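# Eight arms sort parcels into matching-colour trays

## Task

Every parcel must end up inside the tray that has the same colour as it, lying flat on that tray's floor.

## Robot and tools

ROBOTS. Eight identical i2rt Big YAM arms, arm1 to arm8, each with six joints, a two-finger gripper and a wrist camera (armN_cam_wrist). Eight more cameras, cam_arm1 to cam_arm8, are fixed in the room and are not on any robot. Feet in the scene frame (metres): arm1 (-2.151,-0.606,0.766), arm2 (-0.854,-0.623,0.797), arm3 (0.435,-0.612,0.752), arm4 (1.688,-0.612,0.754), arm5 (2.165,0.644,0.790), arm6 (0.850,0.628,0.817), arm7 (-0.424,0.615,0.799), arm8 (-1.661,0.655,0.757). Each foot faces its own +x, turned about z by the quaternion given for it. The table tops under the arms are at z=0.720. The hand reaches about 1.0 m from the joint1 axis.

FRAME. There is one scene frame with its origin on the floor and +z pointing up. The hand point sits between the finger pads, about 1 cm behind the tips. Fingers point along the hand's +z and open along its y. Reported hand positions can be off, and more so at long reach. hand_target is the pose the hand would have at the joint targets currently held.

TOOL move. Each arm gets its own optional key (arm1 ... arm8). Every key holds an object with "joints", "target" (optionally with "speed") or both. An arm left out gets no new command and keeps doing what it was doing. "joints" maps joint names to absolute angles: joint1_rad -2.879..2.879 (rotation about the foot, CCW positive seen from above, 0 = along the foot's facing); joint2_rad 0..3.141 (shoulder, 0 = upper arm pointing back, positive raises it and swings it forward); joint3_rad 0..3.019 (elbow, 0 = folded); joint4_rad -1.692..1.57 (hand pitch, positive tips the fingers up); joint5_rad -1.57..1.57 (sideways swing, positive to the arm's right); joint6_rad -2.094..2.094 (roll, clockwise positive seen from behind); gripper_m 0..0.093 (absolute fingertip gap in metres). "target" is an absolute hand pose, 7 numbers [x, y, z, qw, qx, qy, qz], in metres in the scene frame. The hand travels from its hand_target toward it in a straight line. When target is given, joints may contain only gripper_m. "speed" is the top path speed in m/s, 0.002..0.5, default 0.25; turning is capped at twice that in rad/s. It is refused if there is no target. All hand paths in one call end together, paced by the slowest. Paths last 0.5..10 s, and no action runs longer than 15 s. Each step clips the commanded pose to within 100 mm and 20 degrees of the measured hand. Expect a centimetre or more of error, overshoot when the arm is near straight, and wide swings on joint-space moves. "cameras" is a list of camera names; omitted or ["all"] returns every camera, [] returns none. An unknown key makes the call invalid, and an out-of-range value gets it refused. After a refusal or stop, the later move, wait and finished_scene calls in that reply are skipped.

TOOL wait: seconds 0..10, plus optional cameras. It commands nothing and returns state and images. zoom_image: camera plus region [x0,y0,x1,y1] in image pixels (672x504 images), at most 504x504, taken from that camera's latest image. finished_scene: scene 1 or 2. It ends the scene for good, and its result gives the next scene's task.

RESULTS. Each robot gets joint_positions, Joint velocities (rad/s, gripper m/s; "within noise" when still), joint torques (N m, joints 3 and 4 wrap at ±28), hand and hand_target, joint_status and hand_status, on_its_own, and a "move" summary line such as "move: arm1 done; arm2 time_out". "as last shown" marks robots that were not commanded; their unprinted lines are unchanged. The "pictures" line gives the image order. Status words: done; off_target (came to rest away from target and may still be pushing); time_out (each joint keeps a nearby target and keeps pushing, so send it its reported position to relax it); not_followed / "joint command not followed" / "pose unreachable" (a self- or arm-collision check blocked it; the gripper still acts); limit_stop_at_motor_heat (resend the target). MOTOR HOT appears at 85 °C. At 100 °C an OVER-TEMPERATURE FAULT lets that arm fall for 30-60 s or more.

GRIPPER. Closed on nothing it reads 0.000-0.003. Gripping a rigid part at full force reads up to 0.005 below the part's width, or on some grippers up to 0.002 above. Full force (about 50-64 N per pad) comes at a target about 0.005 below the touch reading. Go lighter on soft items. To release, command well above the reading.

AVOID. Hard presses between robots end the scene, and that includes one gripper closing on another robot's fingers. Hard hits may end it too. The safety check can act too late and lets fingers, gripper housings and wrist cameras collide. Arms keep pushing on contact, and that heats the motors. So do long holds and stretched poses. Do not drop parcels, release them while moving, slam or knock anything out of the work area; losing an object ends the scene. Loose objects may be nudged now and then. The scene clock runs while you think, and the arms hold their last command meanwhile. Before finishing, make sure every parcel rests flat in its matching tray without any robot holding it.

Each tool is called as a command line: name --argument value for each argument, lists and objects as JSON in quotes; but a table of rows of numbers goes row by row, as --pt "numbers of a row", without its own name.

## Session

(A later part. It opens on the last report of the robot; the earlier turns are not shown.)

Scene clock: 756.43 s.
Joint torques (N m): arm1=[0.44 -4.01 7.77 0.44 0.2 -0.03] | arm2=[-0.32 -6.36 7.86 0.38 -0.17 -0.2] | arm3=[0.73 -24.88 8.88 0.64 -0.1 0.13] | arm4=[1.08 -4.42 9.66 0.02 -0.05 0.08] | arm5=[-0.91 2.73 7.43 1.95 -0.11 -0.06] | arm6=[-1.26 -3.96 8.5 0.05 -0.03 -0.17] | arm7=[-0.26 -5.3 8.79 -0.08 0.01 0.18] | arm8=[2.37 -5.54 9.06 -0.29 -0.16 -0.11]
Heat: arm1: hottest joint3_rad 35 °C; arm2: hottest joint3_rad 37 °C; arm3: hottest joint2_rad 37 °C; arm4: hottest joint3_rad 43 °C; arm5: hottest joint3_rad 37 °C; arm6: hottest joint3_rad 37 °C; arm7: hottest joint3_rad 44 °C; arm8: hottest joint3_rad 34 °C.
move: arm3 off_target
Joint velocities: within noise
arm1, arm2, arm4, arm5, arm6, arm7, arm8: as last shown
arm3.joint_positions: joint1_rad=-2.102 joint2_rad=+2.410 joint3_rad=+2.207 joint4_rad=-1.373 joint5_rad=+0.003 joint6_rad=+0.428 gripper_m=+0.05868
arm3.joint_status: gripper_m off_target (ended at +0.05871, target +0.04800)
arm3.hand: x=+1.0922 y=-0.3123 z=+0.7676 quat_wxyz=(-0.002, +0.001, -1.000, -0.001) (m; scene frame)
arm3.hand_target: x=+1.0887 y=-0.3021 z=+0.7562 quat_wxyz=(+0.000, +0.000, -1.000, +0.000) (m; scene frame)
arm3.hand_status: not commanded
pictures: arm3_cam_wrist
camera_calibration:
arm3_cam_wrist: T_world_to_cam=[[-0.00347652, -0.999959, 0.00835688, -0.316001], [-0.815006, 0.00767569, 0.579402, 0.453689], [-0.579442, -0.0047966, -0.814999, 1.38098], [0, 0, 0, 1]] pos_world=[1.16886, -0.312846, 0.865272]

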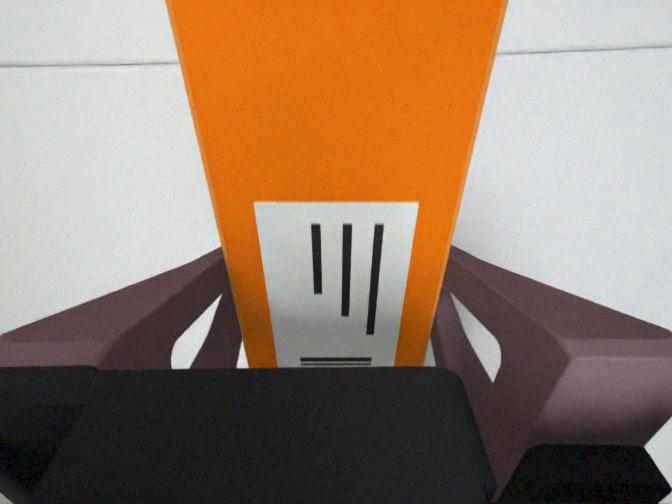

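move --arm3 '{"target":[1.085,-0.305,0.95,0,0,1,0],"speed":0.15}' --cameras '[]'

move --arm3 '{"joints":{"joint2_rad":1.0,"joint3_rad":1.05,"joint4_rad":-1.62}}' --cameras '["cam_arm3"]'

move --arm3 '{"joints":{"joint1_rad":-1.246,"joint6_rad":-0.288}}' --cameras '[]'

move --arm3 '{"target":[0.61,-0.02,0.88,0,-0.707,0.707,0],"speed":0.3}' --cameras '["cam_arm3"]'

Scene clock: 768.47 s.
Joint torques (N m): arm1=[0.21 -4.01 7.72 0.43 0.2 -0.07] | arm2=[-0.32 -6.36 7.86 0.38 -0.17 -0.2] | arm3=[0.62 -27.52 14.06 -0.23 -0.11 0.12] | arm4=[1.08 -4.42 9.66 0.03 -0.05 0.08] | arm5=[-1.03 3.66 7.34 1.78 -0.06 -0.07] | arm6=[-1.26 -3.96 8.51 0.01 -0.03 -0.17] | arm7=[-0.38 -5.25 8.8 -0.06 0 0.19] | arm8=[2.49 -5.25 9.14 -0.28 -0.19 -0.12]
Heat: arm1: hottest joint3_rad 35 °C; arm2: hottest joint3_rad 37 °C; arm3: hottest joint2_rad 36 °C; arm4: hottest joint3_rad 43 °C; arm5: hottest joint3_rad 37 °C; arm6: hottest joint3_rad 37 °C; arm7: hottest joint3_rad 44 °C; arm8: hottest joint3_rad 34 °C.
move: arm3 off_target
Joint velocities: within noise
arm1.joint_positions: joint1_rad=-1.559 joint2_rad=+1.005 joint3_rad=+1.061 joint4_rad=-1.624 joint5_rad=+0.005 joint6_rad=+0.158 gripper_m=+0.09286
arm1.joint_status: not commanded
arm1.hand: x=-2.2568 y=-0.8395 z=+1.0303 quat_wxyz=(-0.004, -0.877, -0.480, +0.004) (m; scene frame)
arm1.hand_target: x=-2.2589 y=-0.8362 z=+1.0271 quat_wxyz=(-0.003, -0.879, -0.477, +0.004) (m; scene frame)
arm1.hand_status: not commanded
arm2, arm4, arm5, arm6, arm8: as last shown
arm3.joint_positions: joint1_rad=-2.102 joint2_rad=+2.329 joint3_rad=+2.424 joint4_rad=-1.672 joint5_rad=+0.003 joint6_rad=+0.428 gripper_m=+0.05868
arm3.joint_status: not commanded
arm3.hand: x=+1.0808 y=-0.3180 z=+0.9063 quat_wxyz=(-0.001, +0.001, -1.000, +0.000) (m; scene frame)
arm3.hand_target: x=+1.0826 y=-0.3063 z=+0.9493 quat_wxyz=(-0.035, +0.000, -0.999, -0.017) (m; scene frame)
arm3.hand_status: off_target (0.046 m and 0.1 deg from the pose sent, 0.183 m and 0.2 deg at the start; a joint's target at an end of its range on 28 of 60 steps)
arm7.joint_positions: joint1_rad=+2.188 joint2_rad=+1.008 joint3_rad=+1.065 joint4_rad=-1.614 joint5_rad=-0.001 joint6_rad=+0.164 gripper_m=+0.09291
arm7.joint_status: not commanded
arm7.hand: x=-0.4173 y=+0.8759 z=+1.0627 quat_wxyz=(-0.005, +0.638, -0.770, -0.006) (m; scene frame)
arm7.hand_target: x=-0.4173 y=+0.8701 z=+1.0591 quat_wxyz=(-0.001, +0.636, -0.772, -0.001) (m; scene frame)
arm7.hand_status: not commanded
pictures: none
No camera images: "cameras" was empty.

Scene clock: 770.53 s.
Joint torques (N m): arm1=[0.38 -4.13 7.8 0.38 0.18 -0.04] | arm2=[-0.32 -6.36 7.86 0.36 -0.17 -0.2] | arm3=[0.56 -7.47 9.48 0.29 -0.11 0.11] | arm4=[1.08 -4.42 9.66 0.03 -0.05 0.08] | arm5=[-0.38 3.08 7.43 1.84 -0.08 -0.05] | arm6=[-1.32 -3.96 8.5 0.02 -0.04 -0.17] | arm7=[-0.32 -5.25 8.81 -0.09 0.01 0.17] | arm8=[2.32 -5.42 9.06 -0.36 -0.17 -0.1]
Heat: arm1: hottest joint3_rad 35 °C; arm2: hottest joint3_rad 37 °C; arm3: hottest joint2_rad 36 °C; arm4: hottest joint3_rad 43 °C; arm5: hottest joint3_rad 37 °C; arm6: hottest joint3_rad 37 °C; arm7: hottest joint3_rad 44 °C; arm8: hottest joint3_rad 34 °C.
move: arm3 done
Joint velocities: within noise
arm1, arm2, arm4, arm5, arm6, arm7, arm8: as last shown
arm3.joint_positions: joint1_rad=-2.102 joint2_rad=+1.016 joint3_rad=+1.046 joint4_rad=-1.625 joint5_rad=+0.003 joint6_rad=+0.428 gripper_m=+0.05868
arm3.joint_status: all done
arm3.hand: x=+0.6670 y=-0.5077 z=+1.0076 quat_wxyz=(+0.007, +0.001, -1.000, +0.004) (m; scene frame)
arm3.hand_target: x=+0.6656 y=-0.5044 z=+1.0128 quat_wxyz=(-0.004, +0.000, -1.000, -0.002) (m; scene frame)
arm3.hand_status: not commanded
pictures: cam_arm3

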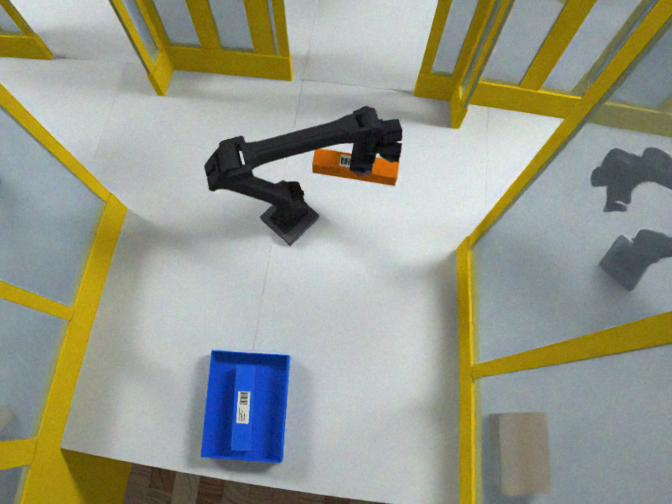

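Scene clock: 772.07 s.
Joint torques (N m): arm1=[0.67 -4.07 7.77 0.5 0.18 -0.05] | arm2=[-0.32 -6.42 7.87 0.38 -0.17 -0.2] | arm3=[0.38 -7.59 9.44 0.29 -0.12 -0.21] | arm4=[1.08 -4.37 9.65 0.03 -0.05 0.08] | arm5=[-0.91 2.96 7.45 1.85 -0.04 -0.07] | arm6=[-1.26 -3.96 8.51 0.02 -0.03 -0.17] | arm7=[-0.38 -5.3 8.77 -0.06 0 0.18] | arm8=[2.43 -5.6 9.09 -0.25 -0.18 -0.08]
Heat: arm1: hottest joint3_rad 35 °C; arm2: hottest joint3_rad 37 °C; arm3: hottest joint2_rad 36 °C; arm4: hottest joint3_rad 43 °C; arm5: hottest joint3_rad 37 °C; arm6: hottest joint3_rad 37 °C; arm7: hottest joint3_rad 44 °C; arm8: hottest joint3_rad 34 °C.
move: arm3 done
Joint velocities: within noise
arm1, arm2, arm4, arm5, arm6, arm7, arm8: as last shown
arm3.joint_positions: joint1_rad=-1.260 joint2_rad=+1.016 joint3_rad=+1.046 joint4_rad=-1.625 joint5_rad=+0.002 joint6_rad=-0.272 gripper_m=+0.05870
arm3.joint_status: all done
arm3.hand: x=+0.5102 y=-0.3691 z=+1.0075 quat_wxyz=(+0.006, +0.697, -0.717, +0.007) (m; scene frame)
arm3.hand_target: x=+0.5070 y=-0.3679 z=+1.0127 quat_wxyz=(-0.005, +0.708, -0.706, +0.001) (m; scene frame)
arm3.hand_status: not commanded
pictures: none
No camera images: "cameras" was empty.

Scene clock: 774.40 s.
Joint torques (N m): arm1=[0.62 -4.19 7.76 0.39 0.18 -0.03] | arm2=[-0.32 -6.36 7.86 0.38 -0.17 -0.2] | arm3=[0.32 -20.95 13.93 -0.23 -0.26 -0.23] | arm4=[1.08 -4.37 9.65 0.03 -0.05 0.08] | arm5=[-0.44 3.02 7.36 1.74 -0.09 -0.03] | arm6=[-1.32 -3.96 8.51 0.03 -0.03 -0.18] | arm7=[-0.26 -5.25 8.79 -0.1 0.01 0.17] | arm8=[2.32 -5.36 9.1 -0.29 -0.19 -0.08]
Heat: arm1: hottest joint3_rad 35 °C; arm2: hottest joint3_rad 37 °C; arm3: hottest joint2_rad 36 °C; arm4: hottest joint3_rad 43 °C; arm5: hottest joint3_rad 37 °C; arm6: hottest joint3_rad 37 °C; arm7: hottest joint3_rad 44 °C; arm8: hottest joint3_rad 34 °C.
move: arm3 off_target
Joint velocities: within noise
arm1, arm2, arm4, arm6, arm7, arm8: as last shown
arm3.joint_positions: joint1_rad=-1.259 joint2_rad=+2.003 joint3_rad=+1.753 joint4_rad=-1.368 joint5_rad=+0.000 joint6_rad=-0.272 gripper_m=+0.05870
arm3.joint_status: not commanded
arm3.hand: x=+0.6121 y=-0.0385 z=+0.8618 quat_wxyz=(+0.017, +0.697, -0.716, +0.011) (m; scene frame)
arm3.hand_target: x=+0.6095 y=-0.0210 z=+0.8802 quat_wxyz=(-0.001, +0.707, -0.707, +0.000) (m; scene frame)
arm3.hand_status: off_target (0.026 m and 2.8 deg from the pose sent, 0.385 m and 1.9 deg at the start)
arm5.joint_positions: joint1_rad=-0.422 joint2_rad=+0.625 joint3_rad=+1.427 joint4_rad=-1.371 joint5_rad=+0.120 joint6_rad=-0.097 gripper_m=+0.09396
arm5.joint_status: not commanded
arm5.hand: x=+2.0004 y=+0.7998 z=+1.3402 quat_wxyz=(-0.234, +0.830, -0.279, -0.422) (m; scene frame)
arm5.hand_target: x=+2.0022 y=+0.7982 z=+1.3527 quat_wxyz=(-0.238, +0.823, -0.277, -0.434) (m; scene frame)
arm5.hand_status: not commanded
pictures: cam_arm3

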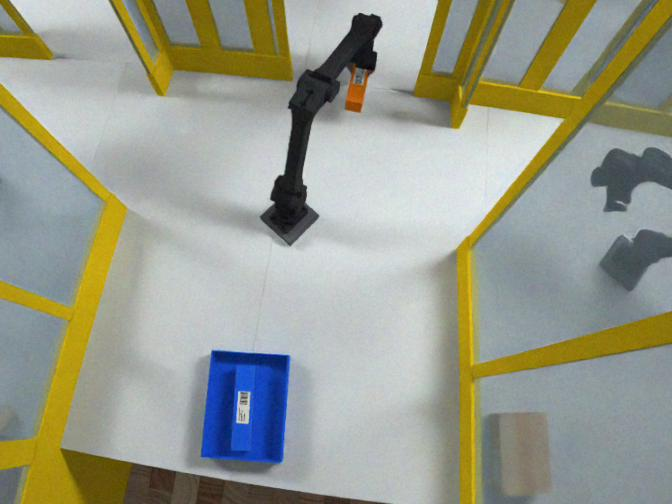

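move --arm3 '{"target":[0.61,-0.025,0.80,0,-0.707,0.707,0],"speed":0.15}' --cameras '[]'

move --arm3 '{"target":[0.61,-0.03,0.775,0,-0.707,0.707,0],"speed":0.08}' --cameras '["cam_arm3","cam_arm6"]'

move --arm3 '{"target":[0.61,-0.03,0.765,0,-0.707,0.707,0],"speed":0.05}' --cameras '[]'

Scene clock: 782.87 s.
Joint torques (N m): arm1=[0.56 -4.13 7.69 0.5 0.17 -0.04] | arm2=[-0.32 -6.42 7.86 0.38 -0.17 -0.2] | arm3=[-0.03 -22.48 9.16 0.51 -0.26 -0.22] | arm4=[1.08 -4.37 9.65 0.03 -0.05 0.08] | arm5=[-0.79 3.49 7.56 1.98 -0.09 -0.07] | arm6=[-1.2 -3.9 8.51 0.02 -0.03 -0.17] | arm7=[-0.44 -5.13 8.76 -0.06 0 0.18] | arm8=[2.32 -5.48 9.07 -0.31 -0.18 -0.1]
Heat: arm1: hottest joint3_rad 35 °C; arm2: hottest joint3_rad 37 °C; arm3: hottest joint2_rad 36 °C; arm4: hottest joint3_rad 43 °C; arm5: hottest joint3_rad 37 °C; arm6: hottest joint3_rad 37 °C; arm7: hottest joint3_rad 44 °C; arm8: hottest joint3_rad 34 °C.
move: arm3 off_target
Joint velocities: within noise
arm1, arm2, arm4, arm5, arm6, arm7, arm8: as last shown
arm3.joint_positions: joint1_rad=-1.259 joint2_rad=+2.066 joint3_rad=+1.669 joint4_rad=-1.208 joint5_rad=+0.000 joint6_rad=-0.273 gripper_m=+0.05870
arm3.joint_status: not commanded
arm3.hand: x=+0.6139 y=-0.0334 z=+0.7943 quat_wxyz=(+0.011, +0.698, -0.716, +0.008) (m; scene frame)
arm3.hand_target: x=+0.6099 y=-0.0251 z=+0.8002 quat_wxyz=(+0.000, +0.707, -0.707, +0.000) (m; scene frame)
arm3.hand_status: off_target (0.011 m and 2.1 deg from the pose sent, 0.063 m and 2.8 deg at the start)
pictures: none
No camera images: "cameras" was empty.

Scene clock: 783.93 s.
Joint torques (N m): arm1=[0.73 -4.13 7.73 0.5 0.19 -0.05] | arm2=[-0.32 -6.42 7.86 0.38 -0.17 -0.2] | arm3=[-0.03 -20.89 8.47 0.5 -0.27 -0.22] | arm4=[1.08 -4.42 9.65 0.03 -0.05 0.08] | arm5=[-0.91 3.19 7.5 1.88 -0.07 -0.05] | arm6=[-1.32 -4.01 8.5 0.01 -0.03 -0.17] | arm7=[-0.21 -5.07 8.79 -0.08 0.01 0.17] | arm8=[2.2 -5.6 9.02 -0.32 -0.18 -0.09]
Heat: arm1: hottest joint3_rad 35 °C; arm2: hottest joint3_rad 37 °C; arm3: hottest joint2_rad 36 °C; arm4: hottest joint3_rad 43 °C; arm5: hottest joint3_rad 37 °C; arm6: hottest joint3_rad 37 °C; arm7: hottest joint3_rad 44 °C; arm8: hottest joint3_rad 34 °C.
move: arm3 done
Joint velocities: within noise
arm1, arm5, arm7: as last shown
arm2.joint_positions: joint1_rad=-1.419 joint2_rad=+1.007 joint3_rad=+1.055 joint4_rad=-1.616 joint5_rad=+0.004 joint6_rad=-0.502 gripper_m=+0.09292
arm2.joint_status: not commanded
arm2.hand: x=-0.7267 y=-0.3976 z=+1.0567 quat_wxyz=(-0.002, +0.705, -0.710, +0.001) (m; scene frame)
arm2.hand_target: x=-0.7272 y=-0.4008 z=+1.0567 quat_wxyz=(-0.001, +0.707, -0.707, +0.000) (m; scene frame)
arm2.hand_status: not commanded
arm3.joint_positions: joint1_rad=-1.259 joint2_rad=+2.066 joint3_rad=+1.629 joint4_rad=-1.147 joint5_rad=+0.000 joint6_rad=-0.276 gripper_m=+0.05870
arm3.joint_status: not commanded
arm3.hand: x=+0.6136 y=-0.0343 z=+0.7799 quat_wxyz=(+0.002, +0.699, -0.715, +0.003) (m; scene frame)
arm3.hand_target: x=+0.6099 y=-0.0301 z=+0.7750 quat_wxyz=(+0.000, +0.707, -0.707, +0.000) (m; scene frame)
arm3.hand_status: done (0.008 m and 1.4 deg from the pose sent, 0.020 m and 2.1 deg at the start)
arm4.joint_positions: joint1_rad=+1.791 joint2_rad=+1.010 joint3_rad=+1.058 joint4_rad=-1.615 joint5_rad=+0.012 joint6_rad=-0.391 gripper_m=+0.09290
arm4.joint_status: not commanded
arm4.hand: x=+1.4517 y=-0.5056 z=+1.0151 quat_wxyz=(-0.001, +1.000, -0.004, -0.005) (m; scene frame)
arm4.hand_target: x=+1.4547 y=-0.5097 z=+1.0145 quat_wxyz=(-0.001, +1.000, +0.000, -0.004) (m; scene frame)
arm4.hand_status: not commanded
arm6.joint_positions: joint1_rad=-1.297 joint2_rad=+1.013 joint3_rad=+1.049 joint4_rad=-1.616 joint5_rad=+0.001 joint6_rad=-0.344 gripper_m=+0.09288
arm6.joint_status: not commanded
arm6.hand: x=+0.7627 y=+0.3854 z=+1.0729 quat_wxyz=(+0.003, -0.707, -0.707, -0.004) (m; scene frame)
arm6.hand_target: x=+0.7615 y=+0.3883 z=+1.0761 quat_wxyz=(+0.000, -0.707, -0.707, +0.000) (m; scene frame)
arm6.hand_status: not commanded
arm8.joint_positions: joint1_rad=+0.422 joint2_rad=+1.014 joint3_rad=+1.056 joint4_rad=-1.616 joint5_rad=+0.003 joint6_rad=-0.172 gripper_m=+0.09292
arm8.joint_status: not commanded
arm8.hand: x=-1.7096 y=+0.3999 z=+1.0158 quat_wxyz=(+0.002, -0.712, -0.703, +0.000) (m; scene frame)
arm8.hand_target: x=-1.7071 y=+0.4036 z=+1.0169 quat_wxyz=(-0.001, -0.707, -0.707, +0.001) (m; scene frame)
arm8.hand_status: not commanded
pictures: cam_arm3, cam_arm6

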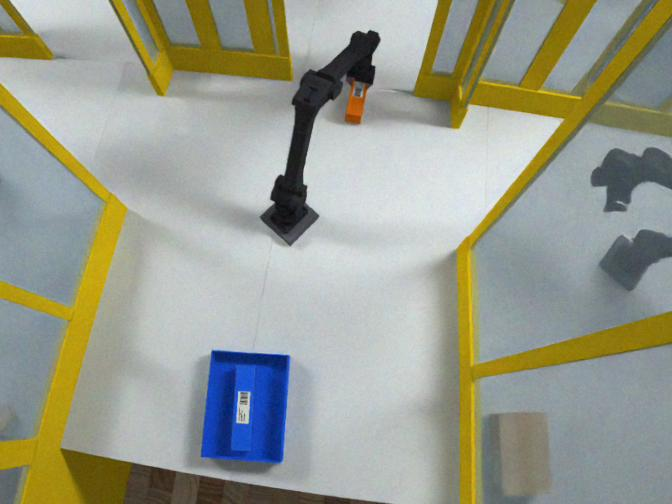

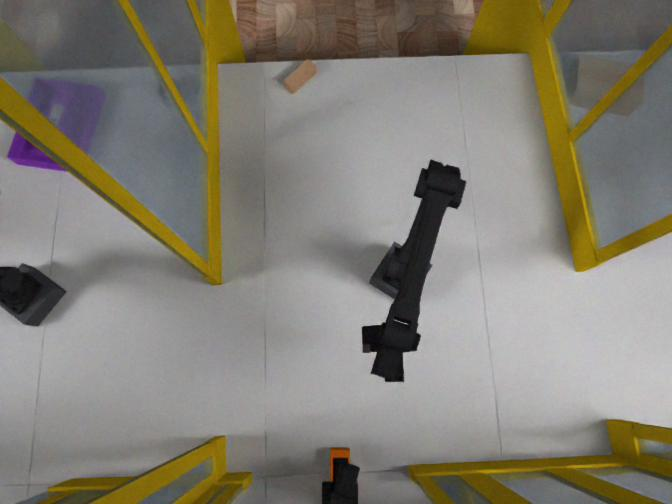

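Scene clock: 784.93 s.
Joint torques (N m): arm1=[0.32 -3.9 7.75 0.38 0.18 -0.01] | arm2=[-0.26 -6.42 7.86 0.38 -0.17 -0.2] | arm3=[-0.03 -20.95 8.49 0.64 -0.27 -0.21] | arm4=[1.08 -4.42 9.65 0.02 -0.05 0.08] | arm5=[-0.85 2.61 7.35 1.73 -0.1 -0.03] | arm6=[-1.2 -4.01 8.5 0.03 -0.03 -0.17] | arm7=[-0.26 -5.01 8.76 -0.09 0.01 0.18] | arm8=[2.32 -5.48 9.05 -0.32 -0.17 -0.1]
Heat: arm1: hottest joint3_rad 35 °C; arm2: hottest joint3_rad 37 °C; arm3: hottest joint2_rad 36 °C; arm4: hottest joint3_rad 43 °C; arm5: hottest joint3_rad 37 °C; arm6: hottest joint3_rad 37 °C; arm7: hottest joint3_rad 44 °C; arm8: hottest joint3_rad 34 °C.
move: arm3 done
Joint velocities: within noise
arm1, arm2, arm4, arm5, arm6, arm7, arm8: as last shown
arm3.joint_positions: joint1_rad=-1.259 joint2_rad=+2.078 joint3_rad=+1.619 joint4_rad=-1.126 joint5_rad=+0.000 joint6_rad=-0.276 gripper_m=+0.05870
arm3.joint_status: not commanded
arm3.hand: x=+0.6136 y=-0.0347 z=+0.7695 quat_wxyz=(+0.002, +0.699, -0.715, +0.003) (m; scene frame)
arm3.hand_target: x=+0.6099 y=-0.0301 z=+0.7649 quat_wxyz=(+0.000, +0.707, -0.707, +0.000) (m; scene frame)
arm3.hand_status: done (0.007 m and 1.4 deg from the pose sent, 0.016 m and 1.4 deg at the start)
pictures: none
No camera images: "cameras" was empty.

move --arm3 '{"target":[0.61,-0.03,0.758,0,-0.707,0.707,0],"speed":0.05}' --cameras '[]'

move --arm3 '{"target":[0.61,-0.03,0.752,0,-0.707,0.707,0],"speed":0.05}' --cameras '[]'

Scene clock: 790.03 s.
Joint torques (N m): arm1=[0.38 -4.19 7.83 0.49 0.21 -0.04] | arm2=[-0.32 -6.36 7.86 0.38 -0.17 -0.2] | arm3=[-0.21 -20.6 8.32 0.58 -0.26 -0.22] | arm4=[1.08 -4.37 9.65 0.03 -0.05 0.08] | arm5=[-0.73 2.96 7.34 1.76 -0.06 -0.07] | arm6=[-1.32 -3.96 8.53 0.01 -0.04 -0.17] | arm7=[-0.26 -5.3 8.76 -0.08 0.01 0.18] | arm8=[2.26 -5.54 9.07 -0.36 -0.18 -0.09]
Heat: arm1: hottest joint3_rad 35 °C; arm2: hottest joint3_rad 37 °C; arm3: hottest joint2_rad 36 °C; arm4: hottest joint3_rad 44 °C; arm5: hottest joint3_rad 37 °C; arm6: hottest joint3_rad 37 °C; arm7: hottest joint3_rad 43 °C; arm8: hottest joint3_rad 34 °C.
move: arm3 done
Joint velocities: within noise
arm1, arm2, arm4, arm5, arm6, arm7, arm8: as last shown
arm3.joint_positions: joint1_rad=-1.259 joint2_rad=+2.082 joint3_rad=+1.614 joint4_rad=-1.111 joint5_rad=+0.000 joint6_rad=-0.276 gripper_m=+0.05870
arm3.joint_status: not commanded
arm3.hand: x=+0.6139 y=-0.0337 z=+0.7653 quat_wxyz=(+0.000, +0.699, -0.715, +0.002) (m; scene frame)
arm3.hand_target: x=+0.6099 y=-0.0302 z=+0.7581 quat_wxyz=(+0.000, +0.707, -0.707, +0.000) (m; scene frame)
arm3.hand_status: done (0.009 m and 1.3 deg from the pose sent, 0.013 m and 1.4 deg at the start)
pictures: none
No camera images: "cameras" was empty.

Scene clock: 791.00 s.
Joint torques (N m): arm1=[0.79 -4.13 7.84 0.49 0.18 -0.04] | arm2=[-0.32 -6.36 7.87 0.38 -0.17 -0.2] | arm3=[-0.15 -20.19 7.95 0.85 -0.27 -0.22] | arm4=[1.08 -4.42 9.65 0.03 -0.05 0.08] | arm5=[-0.32 3.19 7.45 1.69 -0.09 -0.02] | arm6=[-1.38 -4.01 8.49 0.01 -0.03 -0.18] | arm7=[-0.21 -5.13 8.8 -0.03 0 0.18] | arm8=[2.61 -5.48 9.11 -0.31 -0.16 -0.1]
Heat: arm1: hottest joint3_rad 35 °C; arm2: hottest joint3_rad 37 °C; arm3: hottest joint2_rad 36 °C; arm4: hottest joint3_rad 44 °C; arm5: hottest joint3_rad 37 °C; arm6: hottest joint3_rad 37 °C; arm7: hottest joint3_rad 43 °C; arm8: hottest joint3_rad 34 °C.
move: arm3 off_target
Joint velocities: within noise
arm1.joint_positions: joint1_rad=-1.559 joint2_rad=+1.005 joint3_rad=+1.061 joint4_rad=-1.624 joint5_rad=+0.005 joint6_rad=+0.158 gripper_m=+0.09286
arm1.joint_status: not commanded
arm1.hand: x=-2.2568 y=-0.8395 z=+1.0303 quat_wxyz=(-0.004, -0.877, -0.480, +0.004) (m; scene frame)
arm1.hand_target: x=-2.2589 y=-0.8362 z=+1.0271 quat_wxyz=(-0.003, -0.879, -0.477, +0.004) (m; scene frame)
arm1.hand_status: not commanded
arm2, arm4, arm5, arm6, arm8: as last shown
arm3.joint_positions: joint1_rad=-1.259 joint2_rad=+2.083 joint3_rad=+1.613 joint4_rad=-1.106 joint5_rad=+0.000 joint6_rad=-0.276 gripper_m=+0.05870
arm3.joint_status: not commanded
arm3.hand: x=+0.6142 y=-0.0329 z=+0.7648 quat_wxyz=(-0.002, +0.699, -0.715, +0.001) (m; scene frame)
arm3.hand_target: x=+0.6098 y=-0.0304 z=+0.7521 quat_wxyz=(+0.000, +0.707, -0.707, +0.000) (m; scene frame)
arm3.hand_status: off_target (0.014 m and 1.3 deg from the pose sent, 0.014 m and 1.3 deg at the start)
arm7.joint_positions: joint1_rad=+2.188 joint2_rad=+1.008 joint3_rad=+1.065 joint4_rad=-1.614 joint5_rad=-0.001 joint6_rad=+0.164 gripper_m=+0.09291
arm7.joint_status: not commanded
arm7.hand: x=-0.4173 y=+0.8759 z=+1.0627 quat_wxyz=(-0.005, +0.638, -0.770, -0.006) (m; scene frame)
arm7.hand_target: x=-0.4173 y=+0.8701 z=+1.0591 quat_wxyz=(-0.001, +0.636, -0.772, -0.001) (m; scene frame)
arm7.hand_status: not commanded
pictures: none
No camera images: "cameras" was empty.

move --arm3 '{"joints":{"gripper_m":0.093}}' --cameras '[]'

move --arm3 '{"target":[0.61,-0.03,0.90,0,-0.707,0.707,0],"speed":0.2}' --cameras '[]'

move --arm3 '{"joints":{"joint2_rad":1.0,"joint3_rad":1.05,"joint4_rad":-1.62}}' --cameras '["cam_arm3","cam_arm6"]'

move --arm6 '{"target":[0.614,-0.02,0.88,0,0.707,0.707,0],"speed":0.3}' --cameras '["arm6_cam_wrist"]'

Scene clock: 800.60 s.
Joint torques (N m): arm1=[0.32 -3.9 7.77 0.4 0.19 -0.04] | arm2=[-0.32 -6.42 7.87 0.38 -0.17 -0.2] | arm3=[0.03 -20.84 8.25 0.62 -0.27 -0.22] | arm4=[1.08 -4.42 9.66 0.03 -0.05 0.08] | arm5=[-0.85 3.31 7.34 1.81 -0.1 -0.06] | arm6=[-1.32 -3.96 8.49 0.01 -0.03 -0.17] | arm7=[-0.32 -5.19 8.81 -0.06 0 0.17] | arm8=[2.32 -5.71 9.06 -0.32 -0.18 -0.08]
Heat: arm1: hottest joint3_rad 35 °C; arm2: hottest joint3_rad 37 °C; arm3: hottest joint2_rad 35 °C; arm4: hottest joint3_rad 44 °C; arm5: hottest joint3_rad 37 °C; arm6: hottest joint3_rad 37 °C; arm7: hottest joint3_rad 43 °C; arm8: hottest joint3_rad 34 °C.
move: arm3 done
Joint velocities: within noise
arm1, arm2, arm4, arm5, arm6, arm7, arm8: as last shown
arm3.joint_positions: joint1_rad=-1.259 joint2_rad=+2.089 joint3_rad=+1.609 joint4_rad=-1.100 joint5_rad=+0.000 joint6_rad=-0.276 gripper_m=+0.09292
arm3.joint_status: all done
arm3.hand: x=+0.6139 y=-0.0337 z=+0.7594 quat_wxyz=(+0.000, +0.699, -0.715, +0.002) (m; scene frame)
arm3.hand_target: x=+0.6099 y=-0.0303 z=+0.7522 quat_wxyz=(+0.000, +0.707, -0.707, +0.000) (m; scene frame)
arm3.hand_status: not commanded
pictures: none
No camera images: "cameras" was empty.

Scene clock: 802.20 s.
Joint torques (N m): arm1=[0.67 -4.25 7.79 0.49 0.19 -0.04] | arm2=[-0.32 -6.36 7.86 0.38 -0.17 -0.2] | arm3=[-0.21 -21.54 13.45 -0.24 -0.26 -0.22] | arm4=[1.08 -4.37 9.65 0.03 -0.05 0.08] | arm5=[-0.79 2.55 7.43 1.84 -0.07 -0.06] | arm6=[-1.32 -4.01 8.5 0.02 -0.03 -0.17] | arm7=[-0.21 -5.13 8.79 -0.06 0.02 0.18] | arm8=[2.43 -5.42 9.02 -0.35 -0.16 -0.08]
Heat: arm1: hottest joint3_rad 35 °C; arm2: hottest joint3_rad 37 °C; arm3: hottest joint2_rad 36 °C; arm4: hottest joint3_rad 44 °C; arm5: hottest joint3_rad 37 °C; arm6: hottest joint3_rad 37 °C; arm7: hottest joint3_rad 43 °C; arm8: hottest joint3_rad 34 °C.
move: arm3 off_target
Joint velocities: within noise
arm1, arm2, arm4, arm5, arm6, arm7, arm8: as last shown
arm3.joint_positions: joint1_rad=-1.259 joint2_rad=+1.978 joint3_rad=+1.755 joint4_rad=-1.401 joint5_rad=+0.000 joint6_rad=-0.277 gripper_m=+0.09297
arm3.joint_status: not commanded
arm3.hand: x=+0.6099 y=-0.0454 z=+0.8774 quat_wxyz=(+0.019, +0.699, -0.715, +0.012) (m; scene frame)
arm3.hand_target: x=+0.6096 y=-0.0310 z=+0.9000 quat_wxyz=(+0.000, +0.707, -0.707, +0.000) (m; scene frame)
arm3.hand_status: off_target (0.027 m and 2.9 deg from the pose sent, 0.141 m and 1.3 deg at the start)
pictures: none
No camera images: "cameras" was empty.

Scene clock: 803.83 s.
Joint torques (N m): arm1=[0.26 -4.19 7.72 0.44 0.18 -0.01] | arm2=[-0.32 -6.42 7.86 0.36 -0.17 -0.2] | arm3=[0.03 -7.36 9.24 -0.06 -0.26 -0.21] | arm4=[1.08 -4.42 9.65 0.03 -0.05 0.07] | arm5=[-0.56 2.73 7.38 1.84 -0.08 -0.05] | arm6=[-1.32 -3.96 8.5 0.02 -0.03 -0.17] | arm7=[-0.09 -5.07 8.79 -0.09 0 0.19] | arm8=[2.2 -5.42 9.05 -0.32 -0.19 -0.1]
Heat: arm1: hottest joint3_rad 35 °C; arm2: hottest joint3_rad 37 °C; arm3: hottest joint2_rad 36 °C; arm4: hottest joint3_rad 44 °C; arm5: hottest joint3_rad 37 °C; arm6: hottest joint3_rad 37 °C; arm7: hottest joint3_rad 43 °C; arm8: hottest joint3_rad 34 °C.
move: arm3 done
Joint velocities: within noise
arm1, arm2, arm4, arm6, arm7, arm8: as last shown
arm3.joint_positions: joint1_rad=-1.259 joint2_rad=+1.013 joint3_rad=+1.049 joint4_rad=-1.614 joint5_rad=+0.000 joint6_rad=-0.277 gripper_m=+0.09297
arm3.joint_status: all done
arm3.hand: x=+0.5106 y=-0.3659 z=+1.0092 quat_wxyz=(-0.001, +0.699, -0.715, +0.002) (m; scene frame)
arm3.hand_target: x=+0.5076 y=-0.3681 z=+1.0128 quat_wxyz=(-0.004, +0.707, -0.707, -0.002) (m; scene frame)
arm3.hand_status: not commanded
arm5.joint_positions: joint1_rad=-0.422 joint2_rad=+0.625 joint3_rad=+1.427 joint4_rad=-1.371 joint5_rad=+0.120 joint6_rad=-0.097 gripper_m=+0.09396
arm5.joint_status: not commanded
arm5.hand: x=+2.0004 y=+0.7998 z=+1.3402 quat_wxyz=(-0.234, +0.830, -0.279, -0.422) (m; scene frame)
arm5.hand_target: x=+2.0022 y=+0.7982 z=+1.3527 quat_wxyz=(-0.238, +0.823, -0.277, -0.434) (m; scene frame)
arm5.hand_status: not commanded
pictures: cam_arm3, cam_arm6

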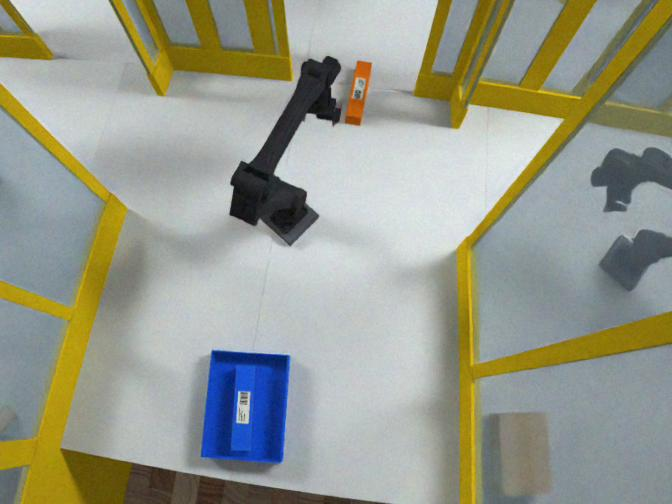

